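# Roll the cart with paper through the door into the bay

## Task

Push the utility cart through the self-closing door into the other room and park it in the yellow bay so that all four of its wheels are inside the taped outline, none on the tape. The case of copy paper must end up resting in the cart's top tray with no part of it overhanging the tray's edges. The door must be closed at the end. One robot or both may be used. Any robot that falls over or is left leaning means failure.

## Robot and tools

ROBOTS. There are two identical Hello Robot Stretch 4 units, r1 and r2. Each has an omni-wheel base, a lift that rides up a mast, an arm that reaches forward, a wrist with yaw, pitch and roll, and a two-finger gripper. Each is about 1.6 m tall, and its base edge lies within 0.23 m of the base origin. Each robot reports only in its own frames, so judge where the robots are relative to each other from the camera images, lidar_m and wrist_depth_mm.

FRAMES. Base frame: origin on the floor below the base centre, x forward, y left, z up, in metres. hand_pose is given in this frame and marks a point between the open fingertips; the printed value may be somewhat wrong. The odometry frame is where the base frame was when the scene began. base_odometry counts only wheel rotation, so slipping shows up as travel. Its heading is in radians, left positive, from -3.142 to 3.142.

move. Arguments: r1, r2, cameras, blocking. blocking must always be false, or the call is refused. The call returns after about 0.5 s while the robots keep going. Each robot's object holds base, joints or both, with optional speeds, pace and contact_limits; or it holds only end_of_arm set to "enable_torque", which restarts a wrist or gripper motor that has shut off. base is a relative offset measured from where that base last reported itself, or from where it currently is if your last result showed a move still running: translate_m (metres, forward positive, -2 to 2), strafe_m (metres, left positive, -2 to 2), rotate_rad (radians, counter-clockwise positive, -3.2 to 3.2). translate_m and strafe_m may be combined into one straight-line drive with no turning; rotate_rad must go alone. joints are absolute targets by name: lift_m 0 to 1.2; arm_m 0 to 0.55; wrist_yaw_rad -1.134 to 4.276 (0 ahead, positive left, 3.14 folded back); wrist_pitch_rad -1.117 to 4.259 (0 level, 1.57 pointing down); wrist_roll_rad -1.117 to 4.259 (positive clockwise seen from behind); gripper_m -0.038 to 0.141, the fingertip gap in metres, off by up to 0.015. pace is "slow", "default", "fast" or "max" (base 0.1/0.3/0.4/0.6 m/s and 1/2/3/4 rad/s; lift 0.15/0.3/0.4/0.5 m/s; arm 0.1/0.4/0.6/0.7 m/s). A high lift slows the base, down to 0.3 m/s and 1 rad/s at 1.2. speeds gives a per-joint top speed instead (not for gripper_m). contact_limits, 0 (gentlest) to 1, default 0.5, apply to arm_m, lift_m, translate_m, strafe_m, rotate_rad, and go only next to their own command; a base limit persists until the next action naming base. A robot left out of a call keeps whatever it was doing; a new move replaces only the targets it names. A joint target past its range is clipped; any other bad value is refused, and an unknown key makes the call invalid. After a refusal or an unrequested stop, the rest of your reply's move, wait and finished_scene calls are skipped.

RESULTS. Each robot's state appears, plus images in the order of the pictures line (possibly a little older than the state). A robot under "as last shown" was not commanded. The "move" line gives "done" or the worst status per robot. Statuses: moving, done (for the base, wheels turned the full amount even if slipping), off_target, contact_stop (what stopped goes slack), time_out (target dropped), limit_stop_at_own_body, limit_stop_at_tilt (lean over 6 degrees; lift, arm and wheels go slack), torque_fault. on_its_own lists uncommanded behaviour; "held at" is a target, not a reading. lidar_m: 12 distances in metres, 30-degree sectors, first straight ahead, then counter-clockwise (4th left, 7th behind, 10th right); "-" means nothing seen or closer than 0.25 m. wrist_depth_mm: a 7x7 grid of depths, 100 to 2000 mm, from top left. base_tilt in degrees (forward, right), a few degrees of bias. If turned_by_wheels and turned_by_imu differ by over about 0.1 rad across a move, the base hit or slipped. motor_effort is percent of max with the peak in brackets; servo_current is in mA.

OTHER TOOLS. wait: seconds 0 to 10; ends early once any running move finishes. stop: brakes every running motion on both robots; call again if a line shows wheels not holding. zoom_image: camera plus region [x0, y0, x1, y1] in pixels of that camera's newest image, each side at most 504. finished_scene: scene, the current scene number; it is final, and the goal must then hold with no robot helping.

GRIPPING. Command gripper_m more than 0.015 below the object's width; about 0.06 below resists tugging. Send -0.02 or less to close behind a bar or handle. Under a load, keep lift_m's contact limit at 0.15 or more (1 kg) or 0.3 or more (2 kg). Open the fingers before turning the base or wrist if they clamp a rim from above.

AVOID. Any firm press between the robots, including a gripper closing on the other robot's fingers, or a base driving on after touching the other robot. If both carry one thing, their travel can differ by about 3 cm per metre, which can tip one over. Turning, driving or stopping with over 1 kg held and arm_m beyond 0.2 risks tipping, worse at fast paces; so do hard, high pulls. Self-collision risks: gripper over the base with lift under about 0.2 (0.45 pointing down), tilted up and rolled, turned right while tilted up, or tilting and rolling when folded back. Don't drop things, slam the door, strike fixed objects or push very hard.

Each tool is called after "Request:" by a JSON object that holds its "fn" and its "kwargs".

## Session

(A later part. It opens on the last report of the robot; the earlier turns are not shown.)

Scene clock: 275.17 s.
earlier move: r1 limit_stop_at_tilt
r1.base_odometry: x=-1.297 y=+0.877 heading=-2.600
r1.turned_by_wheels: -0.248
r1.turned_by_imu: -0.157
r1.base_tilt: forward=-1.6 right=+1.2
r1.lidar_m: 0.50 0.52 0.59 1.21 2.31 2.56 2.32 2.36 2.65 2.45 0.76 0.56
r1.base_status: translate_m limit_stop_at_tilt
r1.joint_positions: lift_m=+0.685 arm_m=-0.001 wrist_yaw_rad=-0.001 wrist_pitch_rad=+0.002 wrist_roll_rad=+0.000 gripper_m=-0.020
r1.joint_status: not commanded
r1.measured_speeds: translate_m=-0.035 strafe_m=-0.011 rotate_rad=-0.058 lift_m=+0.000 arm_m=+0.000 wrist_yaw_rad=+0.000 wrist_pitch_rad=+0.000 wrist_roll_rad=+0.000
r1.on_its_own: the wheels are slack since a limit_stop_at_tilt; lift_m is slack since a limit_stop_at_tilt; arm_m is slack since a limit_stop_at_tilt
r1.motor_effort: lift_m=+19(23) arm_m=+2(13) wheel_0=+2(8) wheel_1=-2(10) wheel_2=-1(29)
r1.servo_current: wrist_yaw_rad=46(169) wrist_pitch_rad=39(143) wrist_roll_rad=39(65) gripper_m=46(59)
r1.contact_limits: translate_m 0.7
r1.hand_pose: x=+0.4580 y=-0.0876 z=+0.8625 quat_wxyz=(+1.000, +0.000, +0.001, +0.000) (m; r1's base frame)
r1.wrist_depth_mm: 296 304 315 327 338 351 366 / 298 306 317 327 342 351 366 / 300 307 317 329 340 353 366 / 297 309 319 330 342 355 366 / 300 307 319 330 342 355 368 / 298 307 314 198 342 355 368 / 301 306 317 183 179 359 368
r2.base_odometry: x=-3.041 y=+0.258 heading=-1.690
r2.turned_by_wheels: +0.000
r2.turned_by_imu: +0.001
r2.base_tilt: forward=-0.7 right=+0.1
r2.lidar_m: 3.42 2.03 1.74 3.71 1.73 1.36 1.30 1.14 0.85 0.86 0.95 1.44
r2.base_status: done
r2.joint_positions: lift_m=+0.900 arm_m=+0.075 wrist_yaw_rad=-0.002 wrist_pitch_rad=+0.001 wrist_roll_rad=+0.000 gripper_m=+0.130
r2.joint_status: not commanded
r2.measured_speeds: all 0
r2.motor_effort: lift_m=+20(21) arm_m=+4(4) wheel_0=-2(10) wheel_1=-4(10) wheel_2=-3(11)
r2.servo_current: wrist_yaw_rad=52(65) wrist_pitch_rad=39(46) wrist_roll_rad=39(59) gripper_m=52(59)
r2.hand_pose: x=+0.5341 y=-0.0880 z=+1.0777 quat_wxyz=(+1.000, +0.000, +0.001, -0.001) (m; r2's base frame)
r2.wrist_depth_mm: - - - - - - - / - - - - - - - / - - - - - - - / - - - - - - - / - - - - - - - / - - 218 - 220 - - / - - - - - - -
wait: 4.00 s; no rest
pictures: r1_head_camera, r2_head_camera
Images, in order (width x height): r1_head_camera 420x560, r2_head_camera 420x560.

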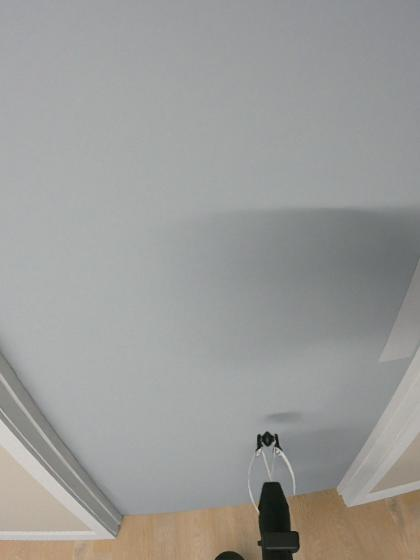

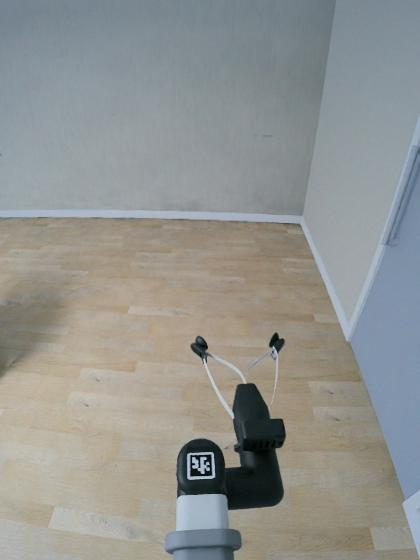

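Request:
{"fn": "move", "kwargs": {"blocking": false, "r1": {"base":{"translate_m":-0.08},"joints":{"lift_m":0.12,"arm_m":0.0}}}}

Request:
{"fn": "wait", "kwargs": {"seconds": 4}}

Request:
{"fn": "move", "kwargs": {"blocking": false, "r1": {"base":{"rotate_rad":0.15}}}}

Request:
{"fn": "wait", "kwargs": {"seconds": 3}}

Request:
{"fn": "wait", "kwargs": {"seconds": 1, "cameras": ["r1_head_camera"]}}

Scene clock: 281.73 s.
earlier move: r1 limit_stop_at_tilt
move: r1 moving
r1.base_odometry: x=-1.269 y=+0.893 heading=-2.609
r1.turned_by_wheels: -0.009
r1.turned_by_imu: -0.010
r1.base_tilt: forward=-1.6 right=+1.3
r1.lidar_m: 0.54 0.55 0.62 1.26 2.29 2.53 2.30 2.35 2.66 2.44 0.76 0.62
r1.base_status: earlier translate_m limit_stop_at_tilt (by the wheels' count: +0.249 of +0.500); translate_m moving
r1.joint_positions: lift_m=+0.647 arm_m=+0.000 wrist_yaw_rad=-0.001 wrist_pitch_rad=+0.002 wrist_roll_rad=+0.000 gripper_m=-0.020
r1.joint_status: lift_m moving; arm_m moving
r1.measured_speeds: translate_m=-0.121 strafe_m=+0.000 rotate_rad=-0.002 lift_m=-0.146 arm_m=+0.000 wrist_yaw_rad=+0.000 wrist_pitch_rad=+0.000 wrist_roll_rad=+0.000
r1.motor_effort: lift_m=+12(19) arm_m=+7(7) wheel_0=-8(8) wheel_1=-7(8) wheel_2=+7(10)
r1.servo_current: wrist_yaw_rad=46(72) wrist_pitch_rad=39(46) wrist_roll_rad=39(72) gripper_m=46(46)
r1.hand_pose: x=+0.4592 y=-0.0876 z=+0.8250 quat_wxyz=(+1.000, +0.000, +0.001, +0.000) (m; r1's base frame)
r1.wrist_depth_mm: 325 336 343 353 366 379 392 / 324 336 343 355 368 382 392 / 324 334 347 355 368 382 392 / 325 336 345 355 366 379 392 / 327 336 345 355 368 379 394 / 329 340 342 199 370 384 397 / 330 336 183 183 170 387 397
r2: as last shown
r2.turned_by_imu: +0.000
r2.lidar_m: 3.42 2.05 1.73 3.71 1.72 1.36 1.32 1.14 0.88 0.86 0.95 1.39
r2.motor_effort: lift_m=+20(20) arm_m=+4(4) wheel_0=-2(2) wheel_1=-4(4) wheel_2=-3(3)
r2.servo_current: wrist_yaw_rad=39(65) wrist_pitch_rad=33(46) wrist_roll_rad=52(59) gripper_m=59(59)
r2.wrist_depth_mm: - - - - - - - / - - - - - - - / - - - - - - - / - - - - - - - / - - - - - - - / - - 217 - 219 - - / - - - - - - -
pictures: none

Scene clock: 284.40 s.
earlier move: r1 done
r1.base_odometry: x=-1.227 y=+0.918 heading=-2.609
r1.turned_by_wheels: +0.000
r1.turned_by_imu: +0.000
r1.base_tilt: forward=-1.6 right=+1.3
r1.lidar_m: 0.59 0.60 0.67 1.44 2.26 2.47 2.28 2.29 2.68 2.44 0.89 0.66
r1.base_status: done
r1.joint_positions: lift_m=+0.120 arm_m=+0.000 wrist_yaw_rad=-0.001 wrist_pitch_rad=+0.002 wrist_roll_rad=+0.000 gripper_m=-0.020
r1.joint_status: all done
r1.measured_speeds: all 0
r1.motor_effort: lift_m=+12(19) arm_m=+4(7) wheel_0=-3(8) wheel_1=-2(8) wheel_2=-2(10)
r1.servo_current: wrist_yaw_rad=39(72) wrist_pitch_rad=52(52) wrist_roll_rad=52(72) gripper_m=39(52)
r1.hand_pose: x=+0.4592 y=-0.0876 z=+0.2981 quat_wxyz=(+1.000, +0.000, +0.001, +0.000) (m; r1's base frame)
r1.wrist_depth_mm: 370 384 392 407 424 433 452 / 370 382 392 407 421 436 449 / 370 382 394 410 421 439 452 / 375 384 397 410 424 442 449 / 373 382 399 410 427 442 455 / 373 384 392 198 424 442 459 / 370 382 179 407 171 445 459
r2.base_odometry: x=-3.041 y=+0.258 heading=-1.690
r2.turned_by_wheels: +0.000
r2.turned_by_imu: +0.000
r2.base_tilt: forward=-0.7 right=+0.1
r2.lidar_m: 3.41 2.04 1.73 3.72 1.74 1.35 1.31 1.17 0.87 0.83 0.95 1.42
r2.base_status: not commanded
r2.joint_positions: lift_m=+0.900 arm_m=+0.075 wrist_yaw_rad=-0.002 wrist_pitch_rad=+0.001 wrist_roll_rad=+0.000 gripper_m=+0.130
r2.joint_status: not commanded
r2.measured_speeds: all 0
r2.motor_effort: lift_m=+20(20) arm_m=+4(4) wheel_0=-2(2) wheel_1=-4(5) wheel_2=-3(3)
r2.servo_current: wrist_yaw_rad=52(65) wrist_pitch_rad=39(52) wrist_roll_rad=46(59) gripper_m=46(59)
r2.hand_pose: x=+0.5341 y=-0.0880 z=+1.0777 quat_wxyz=(+1.000, +0.000, +0.001, -0.001) (m; r2's base frame)
r2.wrist_depth_mm: - - - - - - - / - - - - - - - / - - - - - - - / - - - - - - - / - - - - - - - / - - 218 - 220 - - / - - - - - - -
wait: 2.67 of 4 s (r1 has come to rest)
pictures: none

Scene clock: 284.90 s.
move: r1 moving
r1.base_odometry: x=-1.227 y=+0.918 heading=-2.462
r1.turned_by_wheels: +0.148
r1.turned_by_imu: +0.148
r1.base_tilt: forward=-1.5 right=+1.3
r1.lidar_m: 0.58 0.62 0.77 2.16 2.35 2.32 2.25 2.38 2.56 2.07 0.80 0.64
r1.base_status: rotate_rad moving
r1.joint_positions: lift_m=+0.120 arm_m=+0.000 wrist_yaw_rad=-0.001 wrist_pitch_rad=+0.002 wrist_roll_rad=+0.000 gripper_m=-0.020
r1.joint_status: not commanded
r1.measured_speeds: translate_m=+0.000 strafe_m=+0.001 rotate_rad=+0.120 lift_m=+0.000 arm_m=+0.000 wrist_yaw_rad=+0.000 wrist_pitch_rad=+0.000 wrist_roll_rad=+0.000
r1.motor_effort: lift_m=+12(12) arm_m=+4(4) wheel_0=-4(8) wheel_1=-2(7) wheel_2=-1(6)
r1.servo_current: wrist_yaw_rad=46(59) wrist_pitch_rad=46(52) wrist_roll_rad=33(59) gripper_m=46(46)
r1.hand_pose: x=+0.4592 y=-0.0876 z=+0.2981 quat_wxyz=(+1.000, +0.000, +0.001, +0.000) (m; r1's base frame)
r1.wrist_depth_mm: 389 387 387 384 384 382 377 / 392 389 389 384 382 382 382 / 389 389 389 387 387 384 384 / 392 392 389 389 387 384 384 / 392 394 389 389 389 384 384 / 392 394 389 198 387 387 387 / 394 392 180 392 171 387 387
r2: as last shown
r2.lidar_m: 3.43 2.04 1.72 3.71 1.71 1.36 1.33 1.15 0.88 0.85 0.93 1.42
r2.motor_effort: lift_m=+20(20) arm_m=+4(4) wheel_0=-2(2) wheel_1=-4(4) wheel_2=-3(3)
r2.servo_current: wrist_yaw_rad=52(52) wrist_pitch_rad=33(46) wrist_roll_rad=46(59) gripper_m=46(52)
pictures: none

Scene clock: 285.23 s.
earlier move: r1 done
r1.base_odometry: x=-1.227 y=+0.918 heading=-2.460
r1.turned_by_wheels: +0.002
r1.turned_by_imu: +0.002
r1.base_tilt: forward=-1.6 right=+1.2
r1.lidar_m: 0.59 0.62 0.77 2.19 2.35 2.33 2.25 2.38 2.55 2.03 0.78 0.61
r1.base_status: done
r1.joint_positions: lift_m=+0.120 arm_m=+0.000 wrist_yaw_rad=-0.001 wrist_pitch_rad=+0.002 wrist_roll_rad=+0.000 gripper_m=-0.020
r1.joint_status: not commanded
r1.measured_speeds: all 0
r1.motor_effort: lift_m=+12(12) arm_m=+4(4) wheel_0=-4(8) wheel_1=-2(7) wheel_2=-2(6)
r1.servo_current: wrist_yaw_rad=52(59) wrist_pitch_rad=39(52) wrist_roll_rad=46(59) gripper_m=39(46)
r1.hand_pose: x=+0.4592 y=-0.0876 z=+0.2981 quat_wxyz=(+1.000, +0.000, +0.001, +0.000) (m; r1's base frame)
r1.wrist_depth_mm: 387 387 384 387 384 379 382 / 394 389 389 384 384 379 382 / 387 389 387 389 387 382 382 / 392 389 392 387 384 387 384 / 394 392 392 387 387 387 384 / 392 394 387 199 389 384 387 / 397 397 179 184 171 387 387
r2.base_odometry: x=-3.041 y=+0.258 heading=-1.690
r2.turned_by_wheels: +0.000
r2.turned_by_imu: +0.000
r2.base_tilt: forward=-0.7 right=+0.1
r2.lidar_m: 3.42 2.03 1.73 3.69 1.72 1.36 1.33 1.13 0.88 0.86 0.95 1.43
r2.base_status: not commanded
r2.joint_positions: lift_m=+0.900 arm_m=+0.075 wrist_yaw_rad=-0.002 wrist_pitch_rad=+0.001 wrist_roll_rad=+0.000 gripper_m=+0.130
r2.joint_status: not commanded
r2.measured_speeds: all 0
r2.motor_effort: lift_m=+20(20) arm_m=+4(4) wheel_0=-2(2) wheel_1=-4(4) wheel_2=-3(3)
r2.servo_current: wrist_yaw_rad=46(52) wrist_pitch_rad=39(46) wrist_roll_rad=46(59) gripper_m=52(52)
r2.hand_pose: x=+0.5341 y=-0.0880 z=+1.0777 quat_wxyz=(+1.000, +0.000, +0.001, -0.001) (m; r2's base frame)
r2.wrist_depth_mm: - - - - - - - / - - - - - - - / - - - - - - - / - - - - - - - / - - - - - - - / - - 218 - 220 - - / - - - - - - -
wait: 0.33 of 3 s (r1 has come to rest)
pictures: none

Scene clock: 286.23 s.
r1.base_odometry: x=-1.227 y=+0.918 heading=-2.460
r1.turned_by_wheels: +0.000
r1.turned_by_imu: +0.000
r1.base_tilt: forward=-1.6 right=+1.3
r1.lidar_m: 0.58 0.62 0.76 2.20 2.35 2.35 2.26 2.37 2.57 2.05 0.79 0.62
r1.base_status: done
r1.joint_positions: lift_m=+0.120 arm_m=+0.000 wrist_yaw_rad=-0.001 wrist_pitch_rad=+0.002 wrist_roll_rad=+0.000 gripper_m=-0.020
r1.joint_status: not commanded
r1.measured_speeds: all 0
r1.motor_effort: lift_m=+12(12) arm_m=+4(4) wheel_0=-4(8) wheel_1=-2(7) wheel_2=-2(6)
r1.servo_current: wrist_yaw_rad=46(59) wrist_pitch_rad=46(52) wrist_roll_rad=39(59) gripper_m=39(46)
r1.hand_pose: x=+0.4592 y=-0.0876 z=+0.2981 quat_wxyz=(+1.000, +0.000, +0.001, +0.000) (m; r1's base frame)
r1.wrist_depth_mm: 387 389 384 382 384 379 382 / 392 389 387 384 384 382 382 / 389 389 387 387 382 384 384 / 389 392 389 387 387 382 384 / 392 394 389 389 387 384 384 / 394 394 392 198 389 387 387 / 394 392 180 183 171 384 387
r2.base_odometry: x=-3.041 y=+0.258 heading=-1.690
r2.turned_by_wheels: +0.000
r2.turned_by_imu: +0.000
r2.base_tilt: forward=-0.7 right=+0.1
r2.lidar_m: 3.43 2.03 1.74 3.71 1.70 1.34 1.33 1.16 0.87 0.84 0.96 1.43
r2.base_status: not commanded
r2.joint_positions: lift_m=+0.900 arm_m=+0.075 wrist_yaw_rad=-0.002 wrist_pitch_rad=+0.001 wrist_roll_rad=+0.000 gripper_m=+0.130
r2.joint_status: not commanded
r2.measured_speeds: all 0
r2.motor_effort: lift_m=+20(20) arm_m=+4(4) wheel_0=-2(2) wheel_1=-4(4) wheel_2=-3(3)
r2.servo_current: wrist_yaw_rad=52(52) wrist_pitch_rad=39(46) wrist_roll_rad=39(59) gripper_m=46(52)
r2.hand_pose: x=+0.5341 y=-0.0880 z=+1.0777 quat_wxyz=(+1.000, +0.000, +0.001, -0.001) (m; r2's base frame)
r2.wrist_depth_mm: - - - - - - - / - - - - - - - / - - - - - - - / - - - - - - - / - - - - - - - / - - 217 - 219 - - / - - - - - - -
wait: 1.00 s; at rest by 0.27 s
pictures: r1_head_camera
Images, in order (width x height): r1_head_camera 420x560.

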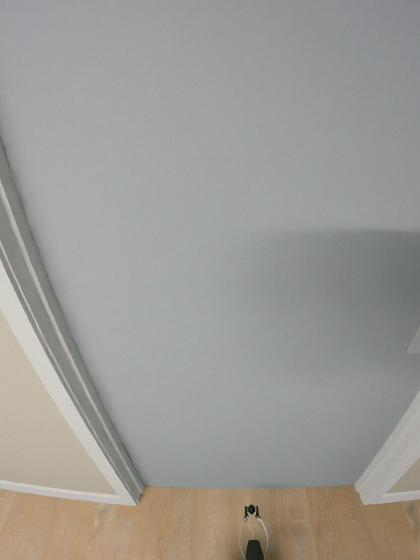

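Request:
{"fn": "move", "kwargs": {"blocking": false, "r1": {"base":{"strafe_m":-0.24}}}}

Request:
{"fn": "wait", "kwargs": {"seconds": 3}}

Request:
{"fn": "move", "kwargs": {"blocking": false, "r1": {"base":{"translate_m":0.5},"contact_limits":{"translate_m":0.9},"pace":"slow"}}}

Request:
{"fn": "wait", "kwargs": {"seconds": 7, "cameras": ["r1_head_camera"]}}

Scene clock: 292.77 s.
move: r1 moving
r1.base_odometry: x=-1.249 y=+0.946 heading=-2.460
r1.turned_by_wheels: +0.000
r1.turned_by_imu: -0.001
r1.base_tilt: forward=-1.6 right=+1.3
r1.lidar_m: 0.59 0.60 0.76 2.20 2.41 2.34 2.25 2.39 2.51 2.03 0.76 0.62
r1.base_status: strafe_m moving
r1.joint_positions: lift_m=+0.120 arm_m=+0.000 wrist_yaw_rad=-0.001 wrist_pitch_rad=+0.002 wrist_roll_rad=+0.000 gripper_m=-0.020
r1.joint_status: not commanded
r1.measured_speeds: translate_m=+0.001 strafe_m=-0.141 rotate_rad=-0.006 lift_m=+0.000 arm_m=+0.000 wrist_yaw_rad=+0.000 wrist_pitch_rad=+0.000 wrist_roll_rad=+0.000
r1.motor_effort: lift_m=+12(12) arm_m=+4(4) wheel_0=+8(10) wheel_1=-8(11) wheel_2=+1(1)
r1.servo_current: wrist_yaw_rad=46(59) wrist_pitch_rad=39(46) wrist_roll_rad=39(59) gripper_m=39(46)
r1.hand_pose: x=+0.4592 y=-0.0876 z=+0.2981 quat_wxyz=(+1.000, +0.000, +0.001, +0.000) (m; r1's base frame)
r1.wrist_depth_mm: 392 387 387 384 382 382 379 / 389 392 387 384 384 382 382 / 394 389 387 384 384 382 382 / 389 392 389 389 384 382 382 / 394 389 389 387 384 384 384 / 392 392 392 199 387 384 384 / 394 394 179 183 170 384 382
r2: as last shown
r2.lidar_m: 3.41 2.04 1.72 3.70 1.73 1.34 1.32 1.14 0.89 0.86 0.94 1.41
r2.servo_current: wrist_yaw_rad=52(65) wrist_pitch_rad=39(52) wrist_roll_rad=39(52) gripper_m=52(59)
r2.wrist_depth_mm: - - - - - - - / - - - - - - - / - - - - - - - / - - - - - - - / - - - - - - - / - - 217 - 220 - - / - - - - - - -
pictures: none

Scene clock: 294.37 s.
earlier move: r1 done
r1.base_odometry: x=-1.378 y=+1.105 heading=-2.460
r1.turned_by_wheels: +0.000
r1.turned_by_imu: -0.001
r1.base_tilt: forward=-1.6 right=+1.3
r1.lidar_m: 0.58 0.61 0.81 2.13 2.61 2.34 2.24 2.34 2.32 2.05 0.74 0.62
r1.base_status: done
r1.joint_positions: lift_m=+0.120 arm_m=+0.000 wrist_yaw_rad=-0.001 wrist_pitch_rad=+0.002 wrist_roll_rad=+0.000 gripper_m=-0.020
r1.joint_status: not commanded
r1.measured_speeds: all 0
r1.motor_effort: lift_m=+13(13) arm_m=+4(4) wheel_0=+1(12) wheel_1=+1(11) wheel_2=+0(2)
r1.servo_current: wrist_yaw_rad=33(78) wrist_pitch_rad=39(52) wrist_roll_rad=39(65) gripper_m=46(52)
r1.hand_pose: x=+0.4592 y=-0.0876 z=+0.2981 quat_wxyz=(+1.000, +0.000, +0.001, +0.000) (m; r1's base frame)
r1.wrist_depth_mm: 384 384 384 384 384 384 382 / 384 382 384 384 382 382 382 / 387 387 387 384 382 384 382 / 387 384 384 384 384 384 384 / 392 389 387 387 384 387 384 / 389 389 389 199 387 387 384 / 389 392 180 183 171 387 387
r2.base_odometry: x=-3.041 y=+0.258 heading=-1.690
r2.turned_by_wheels: +0.000
r2.turned_by_imu: +0.000
r2.base_tilt: forward=-0.7 right=+0.1
r2.lidar_m: 3.42 2.04 1.71 3.66 1.73 1.34 1.33 1.13 0.88 0.86 0.94 1.44
r2.base_status: not commanded
r2.joint_positions: lift_m=+0.900 arm_m=+0.075 wrist_yaw_rad=-0.002 wrist_pitch_rad=+0.001 wrist_roll_rad=+0.000 gripper_m=+0.130
r2.joint_status: not commanded
r2.measured_speeds: all 0
r2.motor_effort: lift_m=+20(20) arm_m=+4(4) wheel_0=-1(2) wheel_1=-4(5) wheel_2=-3(3)
r2.servo_current: wrist_yaw_rad=52(65) wrist_pitch_rad=39(52) wrist_roll_rad=52(59) gripper_m=52(59)
r2.hand_pose: x=+0.5341 y=-0.0880 z=+1.0777 quat_wxyz=(+1.000, +0.000, +0.001, -0.001) (m; r2's base frame)
r2.wrist_depth_mm: - - - - - - - / - - - - - - - / - - - - - - - / - - - - - - - / - - - - - - - / - - 217 - 219 - - / - - - - - - -
wait: 1.60 of 3 s (r1 has come to rest)
pictures: none

Scene clock: 294.87 s.
move: r1 moving
r1.base_odometry: x=-1.387 y=+1.097 heading=-2.459
r1.turned_by_wheels: +0.000
r1.turned_by_imu: +0.000
r1.base_tilt: forward=-1.6 right=+1.3
r1.lidar_m: 0.58 0.62 0.81 2.09 2.61 2.35 2.26 2.39 2.29 1.97 0.74 0.60
r1.base_status: translate_m moving
r1.joint_positions: lift_m=+0.120 arm_m=+0.000 wrist_yaw_rad=-0.001 wrist_pitch_rad=+0.002 wrist_roll_rad=+0.000 gripper_m=-0.020
r1.joint_status: not commanded
r1.measured_speeds: translate_m=+0.048 strafe_m=+0.000 rotate_rad=-0.001 lift_m=+0.000 arm_m=+0.000 wrist_yaw_rad=+0.000 wrist_pitch_rad=+0.000 wrist_roll_rad=+0.000
r1.motor_effort: lift_m=+13(13) arm_m=+4(4) wheel_0=+6(6) wheel_1=+6(6) wheel_2=-5(6)
r1.servo_current: wrist_yaw_rad=59(59) wrist_pitch_rad=39(46) wrist_roll_rad=52(52) gripper_m=39(46)
r1.contact_limits: translate_m 0.9
r1.hand_pose: x=+0.4592 y=-0.0876 z=+0.2980 quat_wxyz=(+1.000, +0.000, +0.001, +0.000) (m; r1's base frame)
r1.wrist_depth_mm: 375 373 373 373 370 368 370 / 375 377 375 370 373 370 370 / 375 375 375 375 373 373 370 / 375 375 375 377 375 373 373 / 375 375 377 377 373 377 375 / 379 377 377 198 377 377 375 / 382 379 184 183 170 375 377
r2: as last shown
r2.lidar_m: 3.42 2.04 1.73 3.70 1.75 1.35 1.32 1.15 0.87 0.86 0.95 1.44
r2.motor_effort: lift_m=+20(20) arm_m=+4(4) wheel_0=-2(2) wheel_1=-4(4) wheel_2=-3(3)
r2.servo_current: wrist_yaw_rad=39(52) wrist_pitch_rad=46(46) wrist_roll_rad=52(59) gripper_m=46(52)
r2.wrist_depth_mm: - - - - - - - / - - - - - - - / - - - - - - - / - - - - - - - / - - - - - - - / - - 218 - 220 - - / - - - - - - -
pictures: none

Scene clock: 300.63 s.
earlier move: r1 done
r1.base_odometry: x=-1.766 y=+0.790 heading=-2.461
r1.turned_by_wheels: -0.001
r1.turned_by_imu: -0.003
r1.base_tilt: forward=-1.6 right=+1.3
r1.lidar_m: 0.34 0.34 0.37 0.62 2.58 2.87 2.75 2.89 2.33 0.35 0.35 0.47
r1.base_status: done
r1.joint_positions: lift_m=+0.120 arm_m=+0.000 wrist_yaw_rad=-0.009 wrist_pitch_rad=+0.002 wrist_roll_rad=+0.000 gripper_m=-0.020
r1.joint_status: not commanded
r1.measured_speeds: all 0
r1.motor_effort: lift_m=+13(13) arm_m=+9(13) wheel_0=+3(15) wheel_1=+5(11) wheel_2=-17(24)
r1.servo_current: wrist_yaw_rad=59(85) wrist_pitch_rad=33(52) wrist_roll_rad=39(78) gripper_m=46(52)
r1.contact_limits: translate_m 0.9
r1.hand_pose: x=+0.4580 y=-0.0900 z=+0.2981 quat_wxyz=(+1.000, +0.000, +0.001, -0.004) (m; r1's base frame)
r1.wrist_depth_mm: 175 189 211 236 265 301 - / 173 190 211 236 267 300 - / 176 191 211 236 267 301 - / 176 191 211 236 268 309 - / 177 192 212 242 267 310 - / 174 192 204 199 264 312 1098 / 174 187 207 163 255 306 778
r2.base_odometry: x=-3.041 y=+0.258 heading=-1.690
r2.turned_by_wheels: +0.000
r2.turned_by_imu: +0.001
r2.base_tilt: forward=-0.7 right=+0.1
r2.lidar_m: 3.41 2.02 1.72 3.73 1.74 1.34 1.32 1.14 0.89 0.86 0.93 1.16
r2.base_status: not commanded
r2.joint_positions: lift_m=+0.900 arm_m=+0.075 wrist_yaw_rad=-0.002 wrist_pitch_rad=+0.001 wrist_roll_rad=+0.000 gripper_m=+0.130
r2.joint_status: not commanded
r2.measured_speeds: all 0
r2.motor_effort: lift_m=+20(21) arm_m=+4(4) wheel_0=-2(2) wheel_1=-4(5) wheel_2=-3(3)
r2.servo_current: wrist_yaw_rad=52(59) wrist_pitch_rad=39(46) wrist_roll_rad=52(59) gripper_m=52(59)
r2.hand_pose: x=+0.5341 y=-0.0880 z=+1.0777 quat_wxyz=(+1.000, +0.000, +0.001, -0.001) (m; r2's base frame)
r2.wrist_depth_mm: - - - - - - - / - - - - - - - / - - - - - - - / - - - - - - - / - - - - - - - / - - 218 - 219 991 - / - - - - - - -
wait: 5.77 of 7 s (r1 has come to rest)
pictures: r1_head_camera
Images, in order (width x height): r1_head_camera 420x560.

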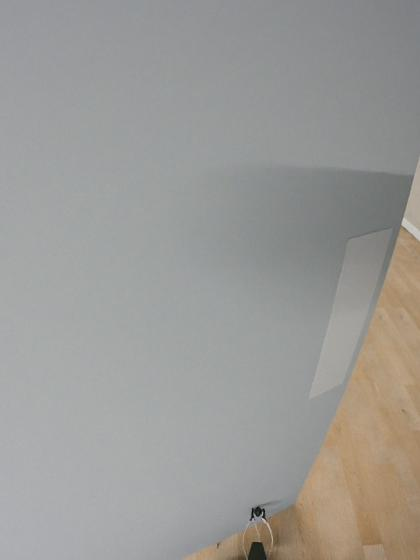

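Request:
{"fn": "move", "kwargs": {"blocking": false, "r1": {"base":{"translate_m":0.3,"strafe_m":0.22},"contact_limits":{"translate_m":0.9},"pace":"slow"}}}

Request:
{"fn": "wait", "kwargs": {"seconds": 6, "cameras": ["r1_head_camera","r1_head_left_camera"]}}

Scene clock: 307.17 s.
move: r1 moving
r1.base_odometry: x=-1.769 y=+0.777 heading=-2.462
r1.turned_by_wheels: -0.001
r1.turned_by_imu: -0.002
r1.base_tilt: forward=-1.6 right=+1.3
r1.lidar_m: 0.35 0.34 0.38 0.57 2.59 2.85 2.77 2.89 2.32 0.34 0.37 0.48
r1.base_status: translate_m moving; strafe_m moving
r1.joint_positions: lift_m=+0.120 arm_m=+0.000 wrist_yaw_rad=-0.010 wrist_pitch_rad=+0.002 wrist_roll_rad=+0.000 gripper_m=-0.020
r1.joint_status: not commanded
r1.measured_speeds: translate_m=+0.043 strafe_m=+0.031 rotate_rad=+0.000 lift_m=+0.000 arm_m=+0.000 wrist_yaw_rad=-0.007 wrist_pitch_rad=+0.000 wrist_roll_rad=+0.000
r1.motor_effort: lift_m=+13(13) arm_m=+9(9) wheel_0=-6(6) wheel_1=+7(10) wheel_2=-20(21)
r1.servo_current: wrist_yaw_rad=78(78) wrist_pitch_rad=39(52) wrist_roll_rad=26(65) gripper_m=39(52)
r1.contact_limits: translate_m 0.9
r1.hand_pose: x=+0.4579 y=-0.0904 z=+0.2981 quat_wxyz=(+1.000, +0.000, +0.001, -0.005) (m; r1's base frame)
r1.wrist_depth_mm: 173 188 209 235 267 310 - / 170 188 209 235 267 310 - / 171 189 211 236 267 304 - / 174 189 210 236 268 312 - / 174 190 211 236 270 312 - / 172 190 202 200 264 315 1078 / 171 184 205 182 180 315 788
r2: as last shown
r2.turned_by_imu: +0.000
r2.base_tilt: forward=-0.7 right=+0.0
r2.lidar_m: 3.39 2.03 1.72 3.70 1.73 1.35 1.32 1.12 0.88 0.88 0.95 1.17
r2.motor_effort: lift_m=+20(20) arm_m=+4(4) wheel_0=-2(2) wheel_1=-4(4) wheel_2=-3(3)
r2.servo_current: wrist_yaw_rad=33(52) wrist_pitch_rad=46(46) wrist_roll_rad=39(52) gripper_m=52(59)
r2.wrist_depth_mm: - - - - - - - / - - - - - - - / - - - - - - - / - - - - - - - / - - - - - - - / - - 217 - 220 991 - / - - - - - - -
pictures: none

Scene clock: 311.60 s.
earlier move: r1 done
r1.base_odometry: x=-1.861 y=+0.431 heading=-2.462
r1.turned_by_wheels: +0.000
r1.turned_by_imu: -0.006
r1.base_tilt: forward=-1.6 right=+1.3
r1.lidar_m: 0.25 0.25 - 0.25 0.37 3.17 3.07 3.19 0.59 0.58 2.55 0.50
r1.base_status: done
r1.joint_positions: lift_m=+0.120 arm_m=+0.000 wrist_yaw_rad=-0.023 wrist_pitch_rad=+0.002 wrist_roll_rad=+0.000 gripper_m=-0.020
r1.joint_status: not commanded
r1.measured_speeds: all 0
r1.on_its_own: wrist_yaw_rad is at rest, and its servo_current (143 mA) is outside its rest range (0 to 104 mA)
r1.motor_effort: lift_m=+13(13) arm_m=+5(9) wheel_0=-15(22) wheel_1=+10(11) wheel_2=-12(23)
r1.servo_current: wrist_yaw_rad=143(163) wrist_pitch_rad=39(52) wrist_roll_rad=52(72) gripper_m=46(52)
r1.contact_limits: translate_m 0.9
r1.hand_pose: x=+0.4571 y=-0.0940 z=+0.2981 quat_wxyz=(+1.000, +0.000, +0.001, -0.011) (m; r1's base frame)
r1.wrist_depth_mm: 136 157 195 260 362 - - / 130 161 196 259 384 - - / 130 157 197 260 359 - - / 134 157 197 262 389 - - / 130 158 197 262 387 - - / 130 157 183 199 182 1138 1118 / 133 153 181 185 322 759 759
r2.base_odometry: x=-3.041 y=+0.258 heading=-1.690
r2.turned_by_wheels: +0.000
r2.turned_by_imu: +0.001
r2.base_tilt: forward=-0.7 right=+0.1
r2.lidar_m: 1.07 2.02 1.73 3.70 1.72 1.36 1.31 1.14 0.89 0.85 0.96 0.94
r2.base_status: not commanded
r2.joint_positions: lift_m=+0.900 arm_m=+0.075 wrist_yaw_rad=-0.002 wrist_pitch_rad=+0.001 wrist_roll_rad=+0.000 gripper_m=+0.130
r2.joint_status: not commanded
r2.measured_speeds: all 0
r2.motor_effort: lift_m=+20(21) arm_m=+4(4) wheel_0=-2(2) wheel_1=-4(5) wheel_2=-3(3)
r2.servo_current: wrist_yaw_rad=39(59) wrist_pitch_rad=46(46) wrist_roll_rad=46(65) gripper_m=52(59)
r2.hand_pose: x=+0.5341 y=-0.0880 z=+1.0777 quat_wxyz=(+1.000, +0.000, +0.001, -0.001) (m; r2's base frame)
r2.wrist_depth_mm: - - - - - - - / - - - - - - - / - - - - - - - / - - - - - - - / - - - - - - - / - - 217 - 196 - - / - - - - - - -
wait: 4.43 of 6 s (r1 has come to rest)
pictures: r1_head_camera, r1_head_left_camera
Images, in order (width x height): r1_head_camera 420x560, r1_head_left_camera 420x672.

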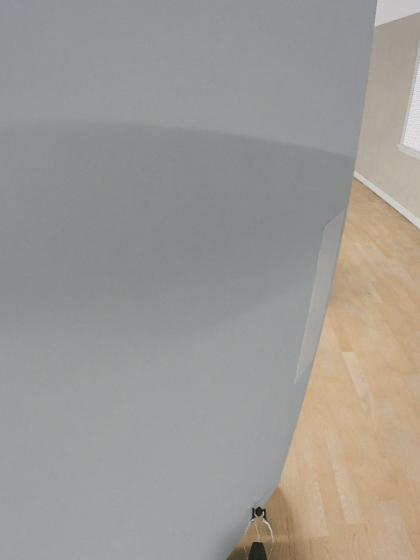

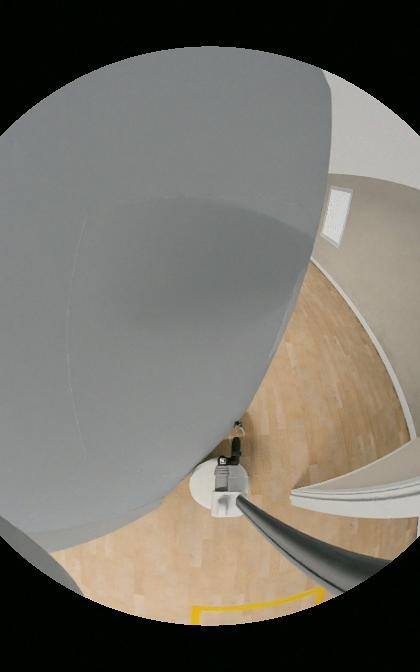

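Request:
{"fn": "move", "kwargs": {"blocking": false, "r1": {"base":{"translate_m":0.4,"strafe_m":0.06},"contact_limits":{"translate_m":0.9},"pace":"slow"}}}

Request:
{"fn": "wait", "kwargs": {"seconds": 6, "cameras": ["r1_head_camera","r1_head_left_camera","r2_head_right_camera"]}}

Scene clock: 315.63 s.
move: r1 moving
r1.base_odometry: x=-1.869 y=+0.422 heading=-2.461
r1.turned_by_wheels: +0.001
r1.turned_by_imu: +0.000
r1.base_tilt: forward=-1.6 right=+1.3
r1.lidar_m: 0.26 0.25 - 0.25 0.33 3.18 3.06 3.18 0.60 0.59 2.55 0.54
r1.base_status: translate_m moving; strafe_m moving
r1.joint_positions: lift_m=+0.120 arm_m=+0.000 wrist_yaw_rad=-0.011 wrist_pitch_rad=+0.002 wrist_roll_rad=+0.000 gripper_m=-0.020
r1.joint_status: not commanded
r1.measured_speeds: translate_m=+0.049 strafe_m=+0.008 rotate_rad=+0.000 lift_m=+0.000 arm_m=+0.000 wrist_yaw_rad=+0.058 wrist_pitch_rad=+0.000 wrist_roll_rad=+0.000
r1.motor_effort: lift_m=+13(13) arm_m=+5(6) wheel_0=+4(15) wheel_1=+18(21) wheel_2=-19(19)
r1.servo_current: wrist_yaw_rad=85(150) wrist_pitch_rad=39(46) wrist_roll_rad=65(65) gripper_m=39(46)
r1.contact_limits: translate_m 0.9
r1.hand_pose: x=+0.4581 y=-0.0906 z=+0.2981 quat_wxyz=(+1.000, +0.000, +0.001, -0.006) (m; r1's base frame)
r1.wrist_depth_mm: 139 164 199 265 399 - - / 132 165 200 266 370 - - / 132 160 200 267 370 - - / 132 160 201 266 368 - - / 136 160 200 266 370 - - / 132 161 186 198 370 1118 1098 / 135 151 187 187 163 750 759
r2: as last shown
r2.turned_by_imu: +0.000
r2.base_tilt: forward=-0.6 right=+0.1
r2.lidar_m: 1.04 2.02 1.72 3.70 1.74 1.36 1.33 1.15 0.89 0.86 0.93 0.95
r2.motor_effort: lift_m=+20(20) arm_m=+4(4) wheel_0=-2(2) wheel_1=-4(4) wheel_2=-3(3)
r2.servo_current: wrist_yaw_rad=52(52) wrist_pitch_rad=39(46) wrist_roll_rad=46(52) gripper_m=59(59)
r2.wrist_depth_mm: - - - - - - - / - - - - 798 - - / - - - - 715 - - / - - - - 723 - - / - - - - 831 - - / - - 218 - 193 - - / - - - - - - -
pictures: none

Scene clock: 320.43 s.
earlier move: r1 done
r1.base_odometry: x=-2.134 y=+0.133 heading=-2.461
r1.turned_by_wheels: +0.000
r1.turned_by_imu: +0.001
r1.base_tilt: forward=-1.6 right=+1.2
r1.lidar_m: 0.44 0.25 0.25 - 0.25 0.38 3.52 0.89 0.82 2.08 2.61 3.55
r1.base_status: done
r1.joint_positions: lift_m=+0.120 arm_m=+0.000 wrist_yaw_rad=-0.003 wrist_pitch_rad=+0.002 wrist_roll_rad=+0.000 gripper_m=-0.020
r1.joint_status: not commanded
r1.measured_speeds: all 0
r1.motor_effort: lift_m=+13(13) arm_m=+5(6) wheel_0=+0(15) wheel_1=+11(23) wheel_2=-3(19)
r1.servo_current: wrist_yaw_rad=46(150) wrist_pitch_rad=46(52) wrist_roll_rad=59(65) gripper_m=46(52)
r1.contact_limits: translate_m 0.9
r1.hand_pose: x=+0.4590 y=-0.0882 z=+0.2981 quat_wxyz=(+1.000, +0.000, +0.001, -0.001) (m; r1's base frame)
r1.wrist_depth_mm: - - - - - - - / - - - 1756 - - - / - - - - - - - / - - - - - - - / - - - 1863 - - - / 1138 1160 1060 199 1118 1118 1098 / 809 778 180 180 162 741 759
r2.base_odometry: x=-3.041 y=+0.258 heading=-1.690
r2.turned_by_wheels: +0.000
r2.turned_by_imu: +0.001
r2.base_tilt: forward=-0.6 right=+0.0
r2.lidar_m: 0.64 2.05 1.71 3.72 1.74 1.34 1.33 1.12 0.88 0.84 0.77 0.72
r2.base_status: not commanded
r2.joint_positions: lift_m=+0.900 arm_m=+0.075 wrist_yaw_rad=-0.002 wrist_pitch_rad=+0.001 wrist_roll_rad=+0.000 gripper_m=+0.130
r2.joint_status: not commanded
r2.measured_speeds: all 0
r2.motor_effort: lift_m=+20(21) arm_m=+4(4) wheel_0=-2(2) wheel_1=-4(5) wheel_2=-3(3)
r2.servo_current: wrist_yaw_rad=39(59) wrist_pitch_rad=39(52) wrist_roll_rad=39(65) gripper_m=46(59)
r2.hand_pose: x=+0.5341 y=-0.0880 z=+1.0777 quat_wxyz=(+1.000, +0.000, +0.001, -0.001) (m; r2's base frame)
r2.wrist_depth_mm: - - 452 404 382 351 329 / - - 462 - 382 351 332 / - - 462 - 387 355 334 / - - - - 389 359 336 / - - 466 - 389 359 340 / - - 366 - 379 351 338 / - - - - 387 368 343
wait: 4.80 of 6 s (r1 has come to rest)
pictures: r1_head_camera, r1_head_left_camera, r2_head_right_camera
Images, in order (width x height): r1_head_camera 420x560, r1_head_left_camera 420x672, r2_head_right_camera 420x672.

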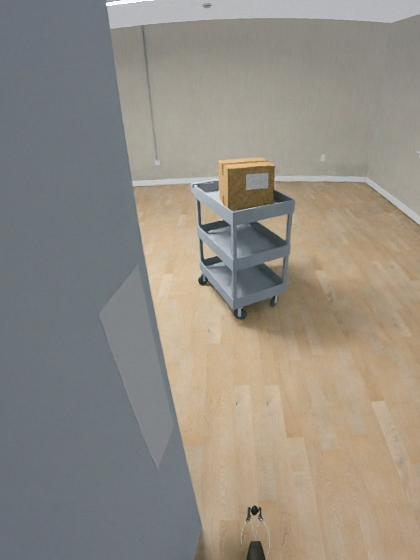

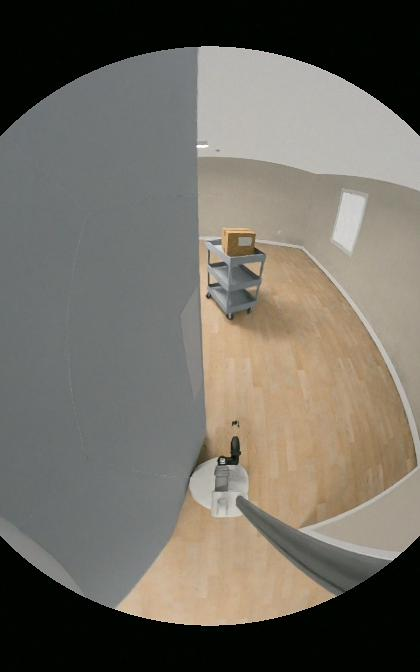

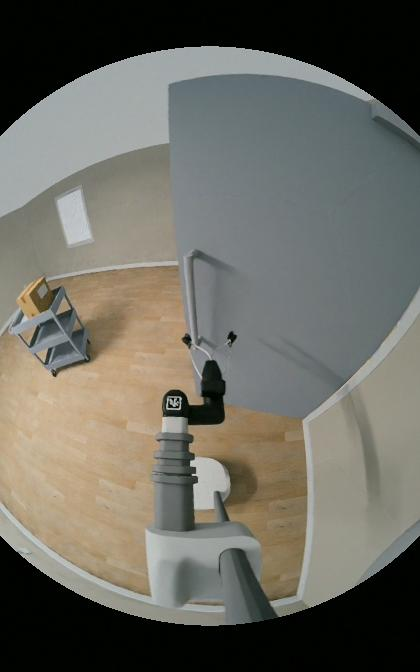

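Request:
{"fn": "wait", "kwargs": {"seconds": 0, "cameras": ["r2_wrist_camera","r2_head_camera"]}}

Scene clock: 324.30 s.
r1.base_odometry: x=-2.134 y=+0.133 heading=-2.461
r1.turned_by_wheels: +0.000
r1.turned_by_imu: +0.000
r1.base_tilt: forward=-1.6 right=+1.3
r1.lidar_m: 0.45 0.25 0.25 - 0.25 0.38 3.52 0.91 0.81 2.06 2.60 3.56
r1.base_status: done
r1.joint_positions: lift_m=+0.120 arm_m=+0.000 wrist_yaw_rad=-0.003 wrist_pitch_rad=+0.002 wrist_roll_rad=+0.000 gripper_m=-0.020
r1.joint_status: not commanded
r1.measured_speeds: all 0
r1.motor_effort: lift_m=+13(13) arm_m=+5(6) wheel_0=+0(15) wheel_1=+12(23) wheel_2=-3(19)
r1.servo_current: wrist_yaw_rad=52(150) wrist_pitch_rad=46(52) wrist_roll_rad=39(65) gripper_m=39(52)
r1.contact_limits: translate_m 0.9
r1.hand_pose: x=+0.4590 y=-0.0882 z=+0.2981 quat_wxyz=(+1.000, +0.000, +0.001, -0.001) (m; r1's base frame)
r1.wrist_depth_mm: - - - - - - - / - - - 1756 - - - / - - - - - - - / - - - - - - - / - - - 1863 - - - / 1160 1160 1060 198 1138 1138 1098 / 809 778 180 180 161 759 759
r2.base_odometry: x=-3.041 y=+0.258 heading=-1.690
r2.turned_by_wheels: +0.000
r2.turned_by_imu: +0.000
r2.base_tilt: forward=-0.7 right=+0.1
r2.lidar_m: 0.67 2.02 1.72 3.70 1.73 1.35 1.32 1.14 0.89 0.87 0.80 0.68
r2.base_status: not commanded
r2.joint_positions: lift_m=+0.900 arm_m=+0.075 wrist_yaw_rad=-0.002 wrist_pitch_rad=+0.001 wrist_roll_rad=+0.000 gripper_m=+0.130
r2.joint_status: not commanded
r2.measured_speeds: all 0
r2.motor_effort: lift_m=+20(21) arm_m=+4(4) wheel_0=-2(2) wheel_1=-4(5) wheel_2=-3(3)
r2.servo_current: wrist_yaw_rad=46(59) wrist_pitch_rad=39(52) wrist_roll_rad=52(65) gripper_m=46(59)
r2.hand_pose: x=+0.5341 y=-0.0880 z=+1.0777 quat_wxyz=(+1.000, +0.000, +0.001, -0.001) (m; r2's base frame)
r2.wrist_depth_mm: - - 459 407 379 349 330 / - - 459 - 384 353 334 / - - 459 - 384 355 336 / - - - - 387 357 334 / - - 462 - 392 359 340 / - - 362 - 382 353 340 / - - - - 389 366 343
pictures: r2_head_camera, r2_wrist_camera
Images, in order (width x height): r2_head_camera 420x560, r2_wrist_camera 616x392.

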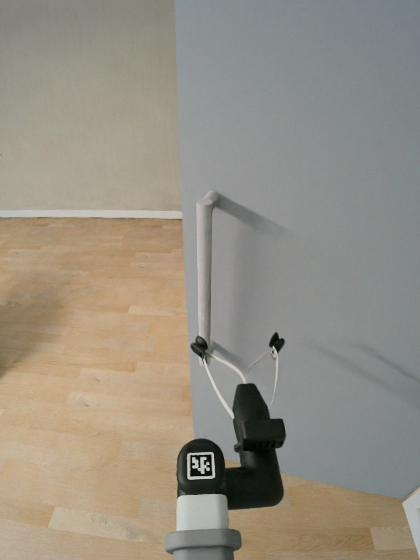

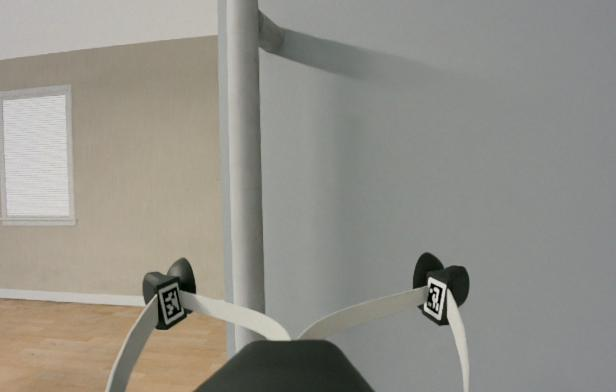

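Request:
{"fn": "move", "kwargs": {"blocking": false, "r1": {"base":{"strafe_m":0.2},"contact_limits":{"strafe_m":0.9},"pace":"slow"}, "r2": {"base":{"translate_m":-0.2}}}}

Request:
{"fn": "wait", "kwargs": {"seconds": 2}}

Request:
{"fn": "wait", "kwargs": {"seconds": 3, "cameras": ["r2_wrist_camera","r2_head_camera","r1_head_left_camera"]}}

Scene clock: 342.77 s.
move: r1 moving; r2 moving
r1.base_odometry: x=-2.126 y=+0.122 heading=-2.462
r1.turned_by_wheels: +0.000
r1.turned_by_imu: -0.001
r1.base_tilt: forward=-1.6 right=+1.3
r1.lidar_m: 0.46 0.25 0.25 - 0.25 0.34 3.52 3.64 0.84 2.08 2.63 3.59
r1.base_status: strafe_m moving
r1.joint_positions: lift_m=+0.120 arm_m=+0.000 wrist_yaw_rad=-0.003 wrist_pitch_rad=+0.002 wrist_roll_rad=+0.000 gripper_m=-0.020
r1.joint_status: not commanded
r1.measured_speeds: translate_m=+0.000 strafe_m=+0.055 rotate_rad=+0.002 lift_m=+0.000 arm_m=+0.000 wrist_yaw_rad=+0.000 wrist_pitch_rad=+0.000 wrist_roll_rad=+0.000
r1.motor_effort: lift_m=+13(13) arm_m=+4(5) wheel_0=-18(18) wheel_1=+12(14) wheel_2=+0(2)
r1.servo_current: wrist_yaw_rad=52(65) wrist_pitch_rad=39(52) wrist_roll_rad=52(65) gripper_m=46(46)
r1.contact_limits: strafe_m 0.9
r1.hand_pose: x=+0.4590 y=-0.0882 z=+0.2981 quat_wxyz=(+1.000, +0.000, +0.001, -0.001) (m; r1's base frame)
r1.wrist_depth_mm: - - - - - - - / - - - 1808 - - - / - - - - - - - / - - - - - - - / - - - 1863 1808 - - / 1160 1138 1078 199 1138 1118 1098 / 820 778 180 180 161 750 750
r2.base_odometry: x=-3.038 y=+0.289 heading=-1.690
r2.turned_by_wheels: +0.000
r2.turned_by_imu: +0.000
r2.base_tilt: forward=-0.7 right=+0.0
r2.lidar_m: 0.67 1.99 1.74 3.64 1.69 1.31 1.29 1.14 0.87 0.84 0.84 0.70
r2.base_status: translate_m moving
r2.joint_positions: lift_m=+0.900 arm_m=+0.075 wrist_yaw_rad=-0.002 wrist_pitch_rad=+0.001 wrist_roll_rad=+0.000 gripper_m=+0.130
r2.joint_status: not commanded
r2.measured_speeds: translate_m=-0.120 strafe_m=+0.000 rotate_rad=-0.003 lift_m=+0.000 arm_m=+0.000 wrist_yaw_rad=+0.000 wrist_pitch_rad=+0.000 wrist_roll_rad=+0.000
r2.motor_effort: lift_m=+20(20) arm_m=+4(4) wheel_0=-5(10) wheel_1=-9(10) wheel_2=+12(13)
r2.servo_current: wrist_yaw_rad=52(59) wrist_pitch_rad=46(46) wrist_roll_rad=52(59) gripper_m=59(59)
r2.hand_pose: x=+0.5341 y=-0.0880 z=+1.0777 quat_wxyz=(+1.000, +0.000, +0.001, -0.001) (m; r2's base frame)
r2.wrist_depth_mm: - - - - 389 362 343 / - - 469 - 394 364 345 / - - 469 - 394 366 343 / - - 473 - 392 370 349 / - - 382 - 394 368 351 / - - 375 - 195 366 349 / - - - - 399 377 349
pictures: none

Scene clock: 344.33 s.
earlier move: r1 moving; r2 done
r1.base_odometry: x=-2.032 y=+0.006 heading=-2.462
r1.turned_by_wheels: +0.000
r1.turned_by_imu: +0.000
r1.base_tilt: forward=-1.6 right=+1.3
r1.lidar_m: 1.78 0.29 0.25 - 0.25 0.25 3.56 3.62 0.96 2.05 2.75 1.98
r1.base_status: strafe_m moving
r1.joint_positions: lift_m=+0.120 arm_m=+0.000 wrist_yaw_rad=-0.003 wrist_pitch_rad=+0.002 wrist_roll_rad=+0.000 gripper_m=-0.020
r1.joint_status: not commanded
r1.measured_speeds: translate_m=-0.001 strafe_m=+0.097 rotate_rad=+0.004 lift_m=+0.000 arm_m=+0.000 wrist_yaw_rad=+0.000 wrist_pitch_rad=+0.000 wrist_roll_rad=+0.000
r1.motor_effort: lift_m=+13(13) arm_m=+4(5) wheel_0=-18(20) wheel_1=+10(14) wheel_2=+1(2)
r1.servo_current: wrist_yaw_rad=65(65) wrist_pitch_rad=46(52) wrist_roll_rad=59(65) gripper_m=46(46)
r1.contact_limits: strafe_m 0.9
r1.hand_pose: x=+0.4590 y=-0.0882 z=+0.2981 quat_wxyz=(+1.000, +0.000, +0.001, -0.001) (m; r1's base frame)
r1.wrist_depth_mm: - - - - - - - / - - - - - - - / - - - - - - - / - - - - - - - / - - - 1863 1808 - - / 1160 1160 1042 200 1138 1138 1098 / 820 778 181 180 161 750 750
r2.base_odometry: x=-3.017 y=+0.457 heading=-1.690
r2.turned_by_wheels: +0.000
r2.turned_by_imu: +0.000
r2.base_tilt: forward=-0.7 right=+0.1
r2.lidar_m: 0.60 1.89 1.86 3.16 1.48 1.16 1.14 1.11 0.86 0.84 0.91 0.67
r2.base_status: done
r2.joint_positions: lift_m=+0.900 arm_m=+0.075 wrist_yaw_rad=-0.002 wrist_pitch_rad=+0.001 wrist_roll_rad=+0.000 gripper_m=+0.130
r2.joint_status: not commanded
r2.measured_speeds: all 0
r2.motor_effort: lift_m=+20(20) arm_m=+4(4) wheel_0=-2(12) wheel_1=-3(10) wheel_2=+1(13)
r2.servo_current: wrist_yaw_rad=39(59) wrist_pitch_rad=46(46) wrist_roll_rad=46(59) gripper_m=52(59)
r2.hand_pose: x=+0.5341 y=-0.0880 z=+1.0777 quat_wxyz=(+1.000, +0.000, +0.001, -0.001) (m; r2's base frame)
r2.wrist_depth_mm: - - 366 364 357 349 347 / - - 370 368 357 353 347 / - - 370 368 364 357 349 / - - 375 370 364 357 351 / - - 377 373 366 359 355 / - - 301 373 366 359 355 / - - 303 - 368 362 357
wait: 1.57 of 2 s (r2 has come to rest)
pictures: none

Scene clock: 345.40 s.
earlier move: r1 done
r1.base_odometry: x=-2.009 y=-0.022 heading=-2.460
r1.turned_by_wheels: +0.001
r1.turned_by_imu: +0.002
r1.base_tilt: forward=-1.6 right=+1.3
r1.lidar_m: 1.79 0.33 0.25 - 0.25 0.25 3.56 3.61 1.00 2.03 2.80 1.95
r1.base_status: done
r1.joint_positions: lift_m=+0.120 arm_m=+0.000 wrist_yaw_rad=-0.003 wrist_pitch_rad=+0.002 wrist_roll_rad=+0.000 gripper_m=-0.020
r1.joint_status: not commanded
r1.measured_speeds: all 0
r1.motor_effort: lift_m=+13(13) arm_m=+5(5) wheel_0=-20(20) wheel_1=+29(29) wheel_2=+3(3)
r1.servo_current: wrist_yaw_rad=46(65) wrist_pitch_rad=46(52) wrist_roll_rad=72(72) gripper_m=39(52)
r1.contact_limits: strafe_m 0.9
r1.hand_pose: x=+0.4590 y=-0.0882 z=+0.2981 quat_wxyz=(+1.000, +0.000, +0.001, -0.001) (m; r1's base frame)
r1.wrist_depth_mm: - - - - - - - / - - - - - - - / - - - - - - - / - - - - - - - / - - - 1863 1808 - - / 1118 1138 1042 199 1118 1118 1118 / 820 778 180 179 161 750 759
r2.base_odometry: x=-3.017 y=+0.457 heading=-1.691
r2.turned_by_wheels: -0.001
r2.turned_by_imu: -0.002
r2.base_tilt: forward=-0.8 right=+0.1
r2.lidar_m: 0.51 1.89 1.87 3.15 1.48 1.15 1.13 1.13 0.88 0.84 0.90 0.65
r2.base_status: done
r2.joint_positions: lift_m=+0.900 arm_m=+0.075 wrist_yaw_rad=-0.005 wrist_pitch_rad=+0.001 wrist_roll_rad=+0.000 gripper_m=+0.130
r2.joint_status: not commanded
r2.measured_speeds: all 0
r2.motor_effort: lift_m=+20(21) arm_m=+4(4) wheel_0=-2(12) wheel_1=-1(10) wheel_2=-9(13)
r2.servo_current: wrist_yaw_rad=59(65) wrist_pitch_rad=46(46) wrist_roll_rad=33(72) gripper_m=52(59)
r2.hand_pose: x=+0.5338 y=-0.0890 z=+1.0777 quat_wxyz=(+1.000, +0.000, +0.001, -0.003) (m; r2's base frame)
r2.wrist_depth_mm: - 229 304 304 306 307 309 / - 225 304 306 307 307 310 / - 229 306 307 310 312 312 / - 231 307 310 310 314 314 / - 240 309 310 312 315 317 / - 230 310 312 314 315 317 / - 310 312 - 319 319 322
wait: 1.07 of 3 s (r1 has come to rest)
pictures: r1_head_left_camera, r2_head_camera, r2_wrist_camera
Images, in order (width x height): r1_head_left_camera 420x672, r2_head_camera 420x560, r2_wrist_camera 616x392.

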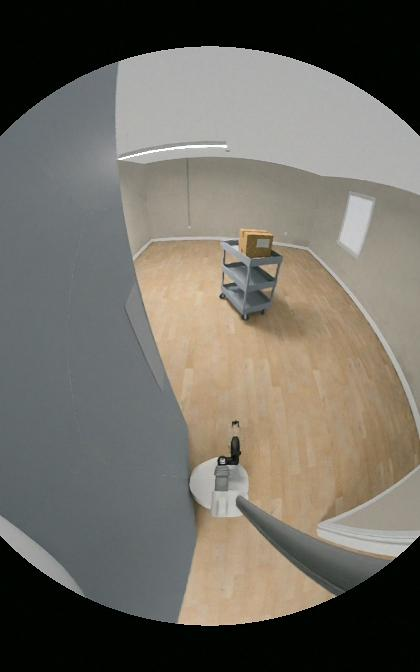

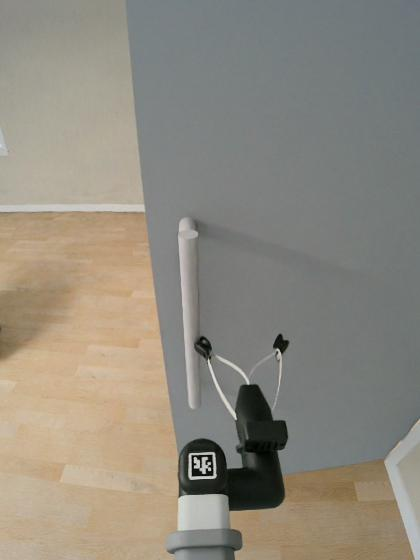

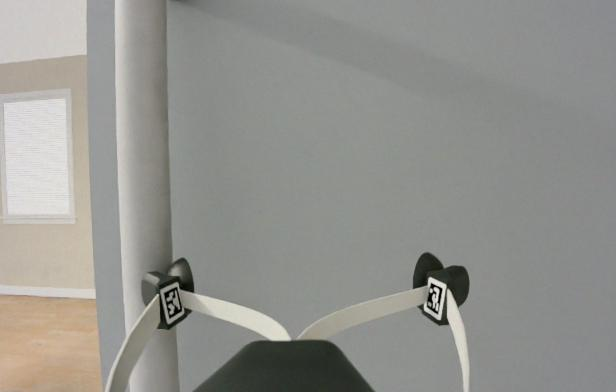

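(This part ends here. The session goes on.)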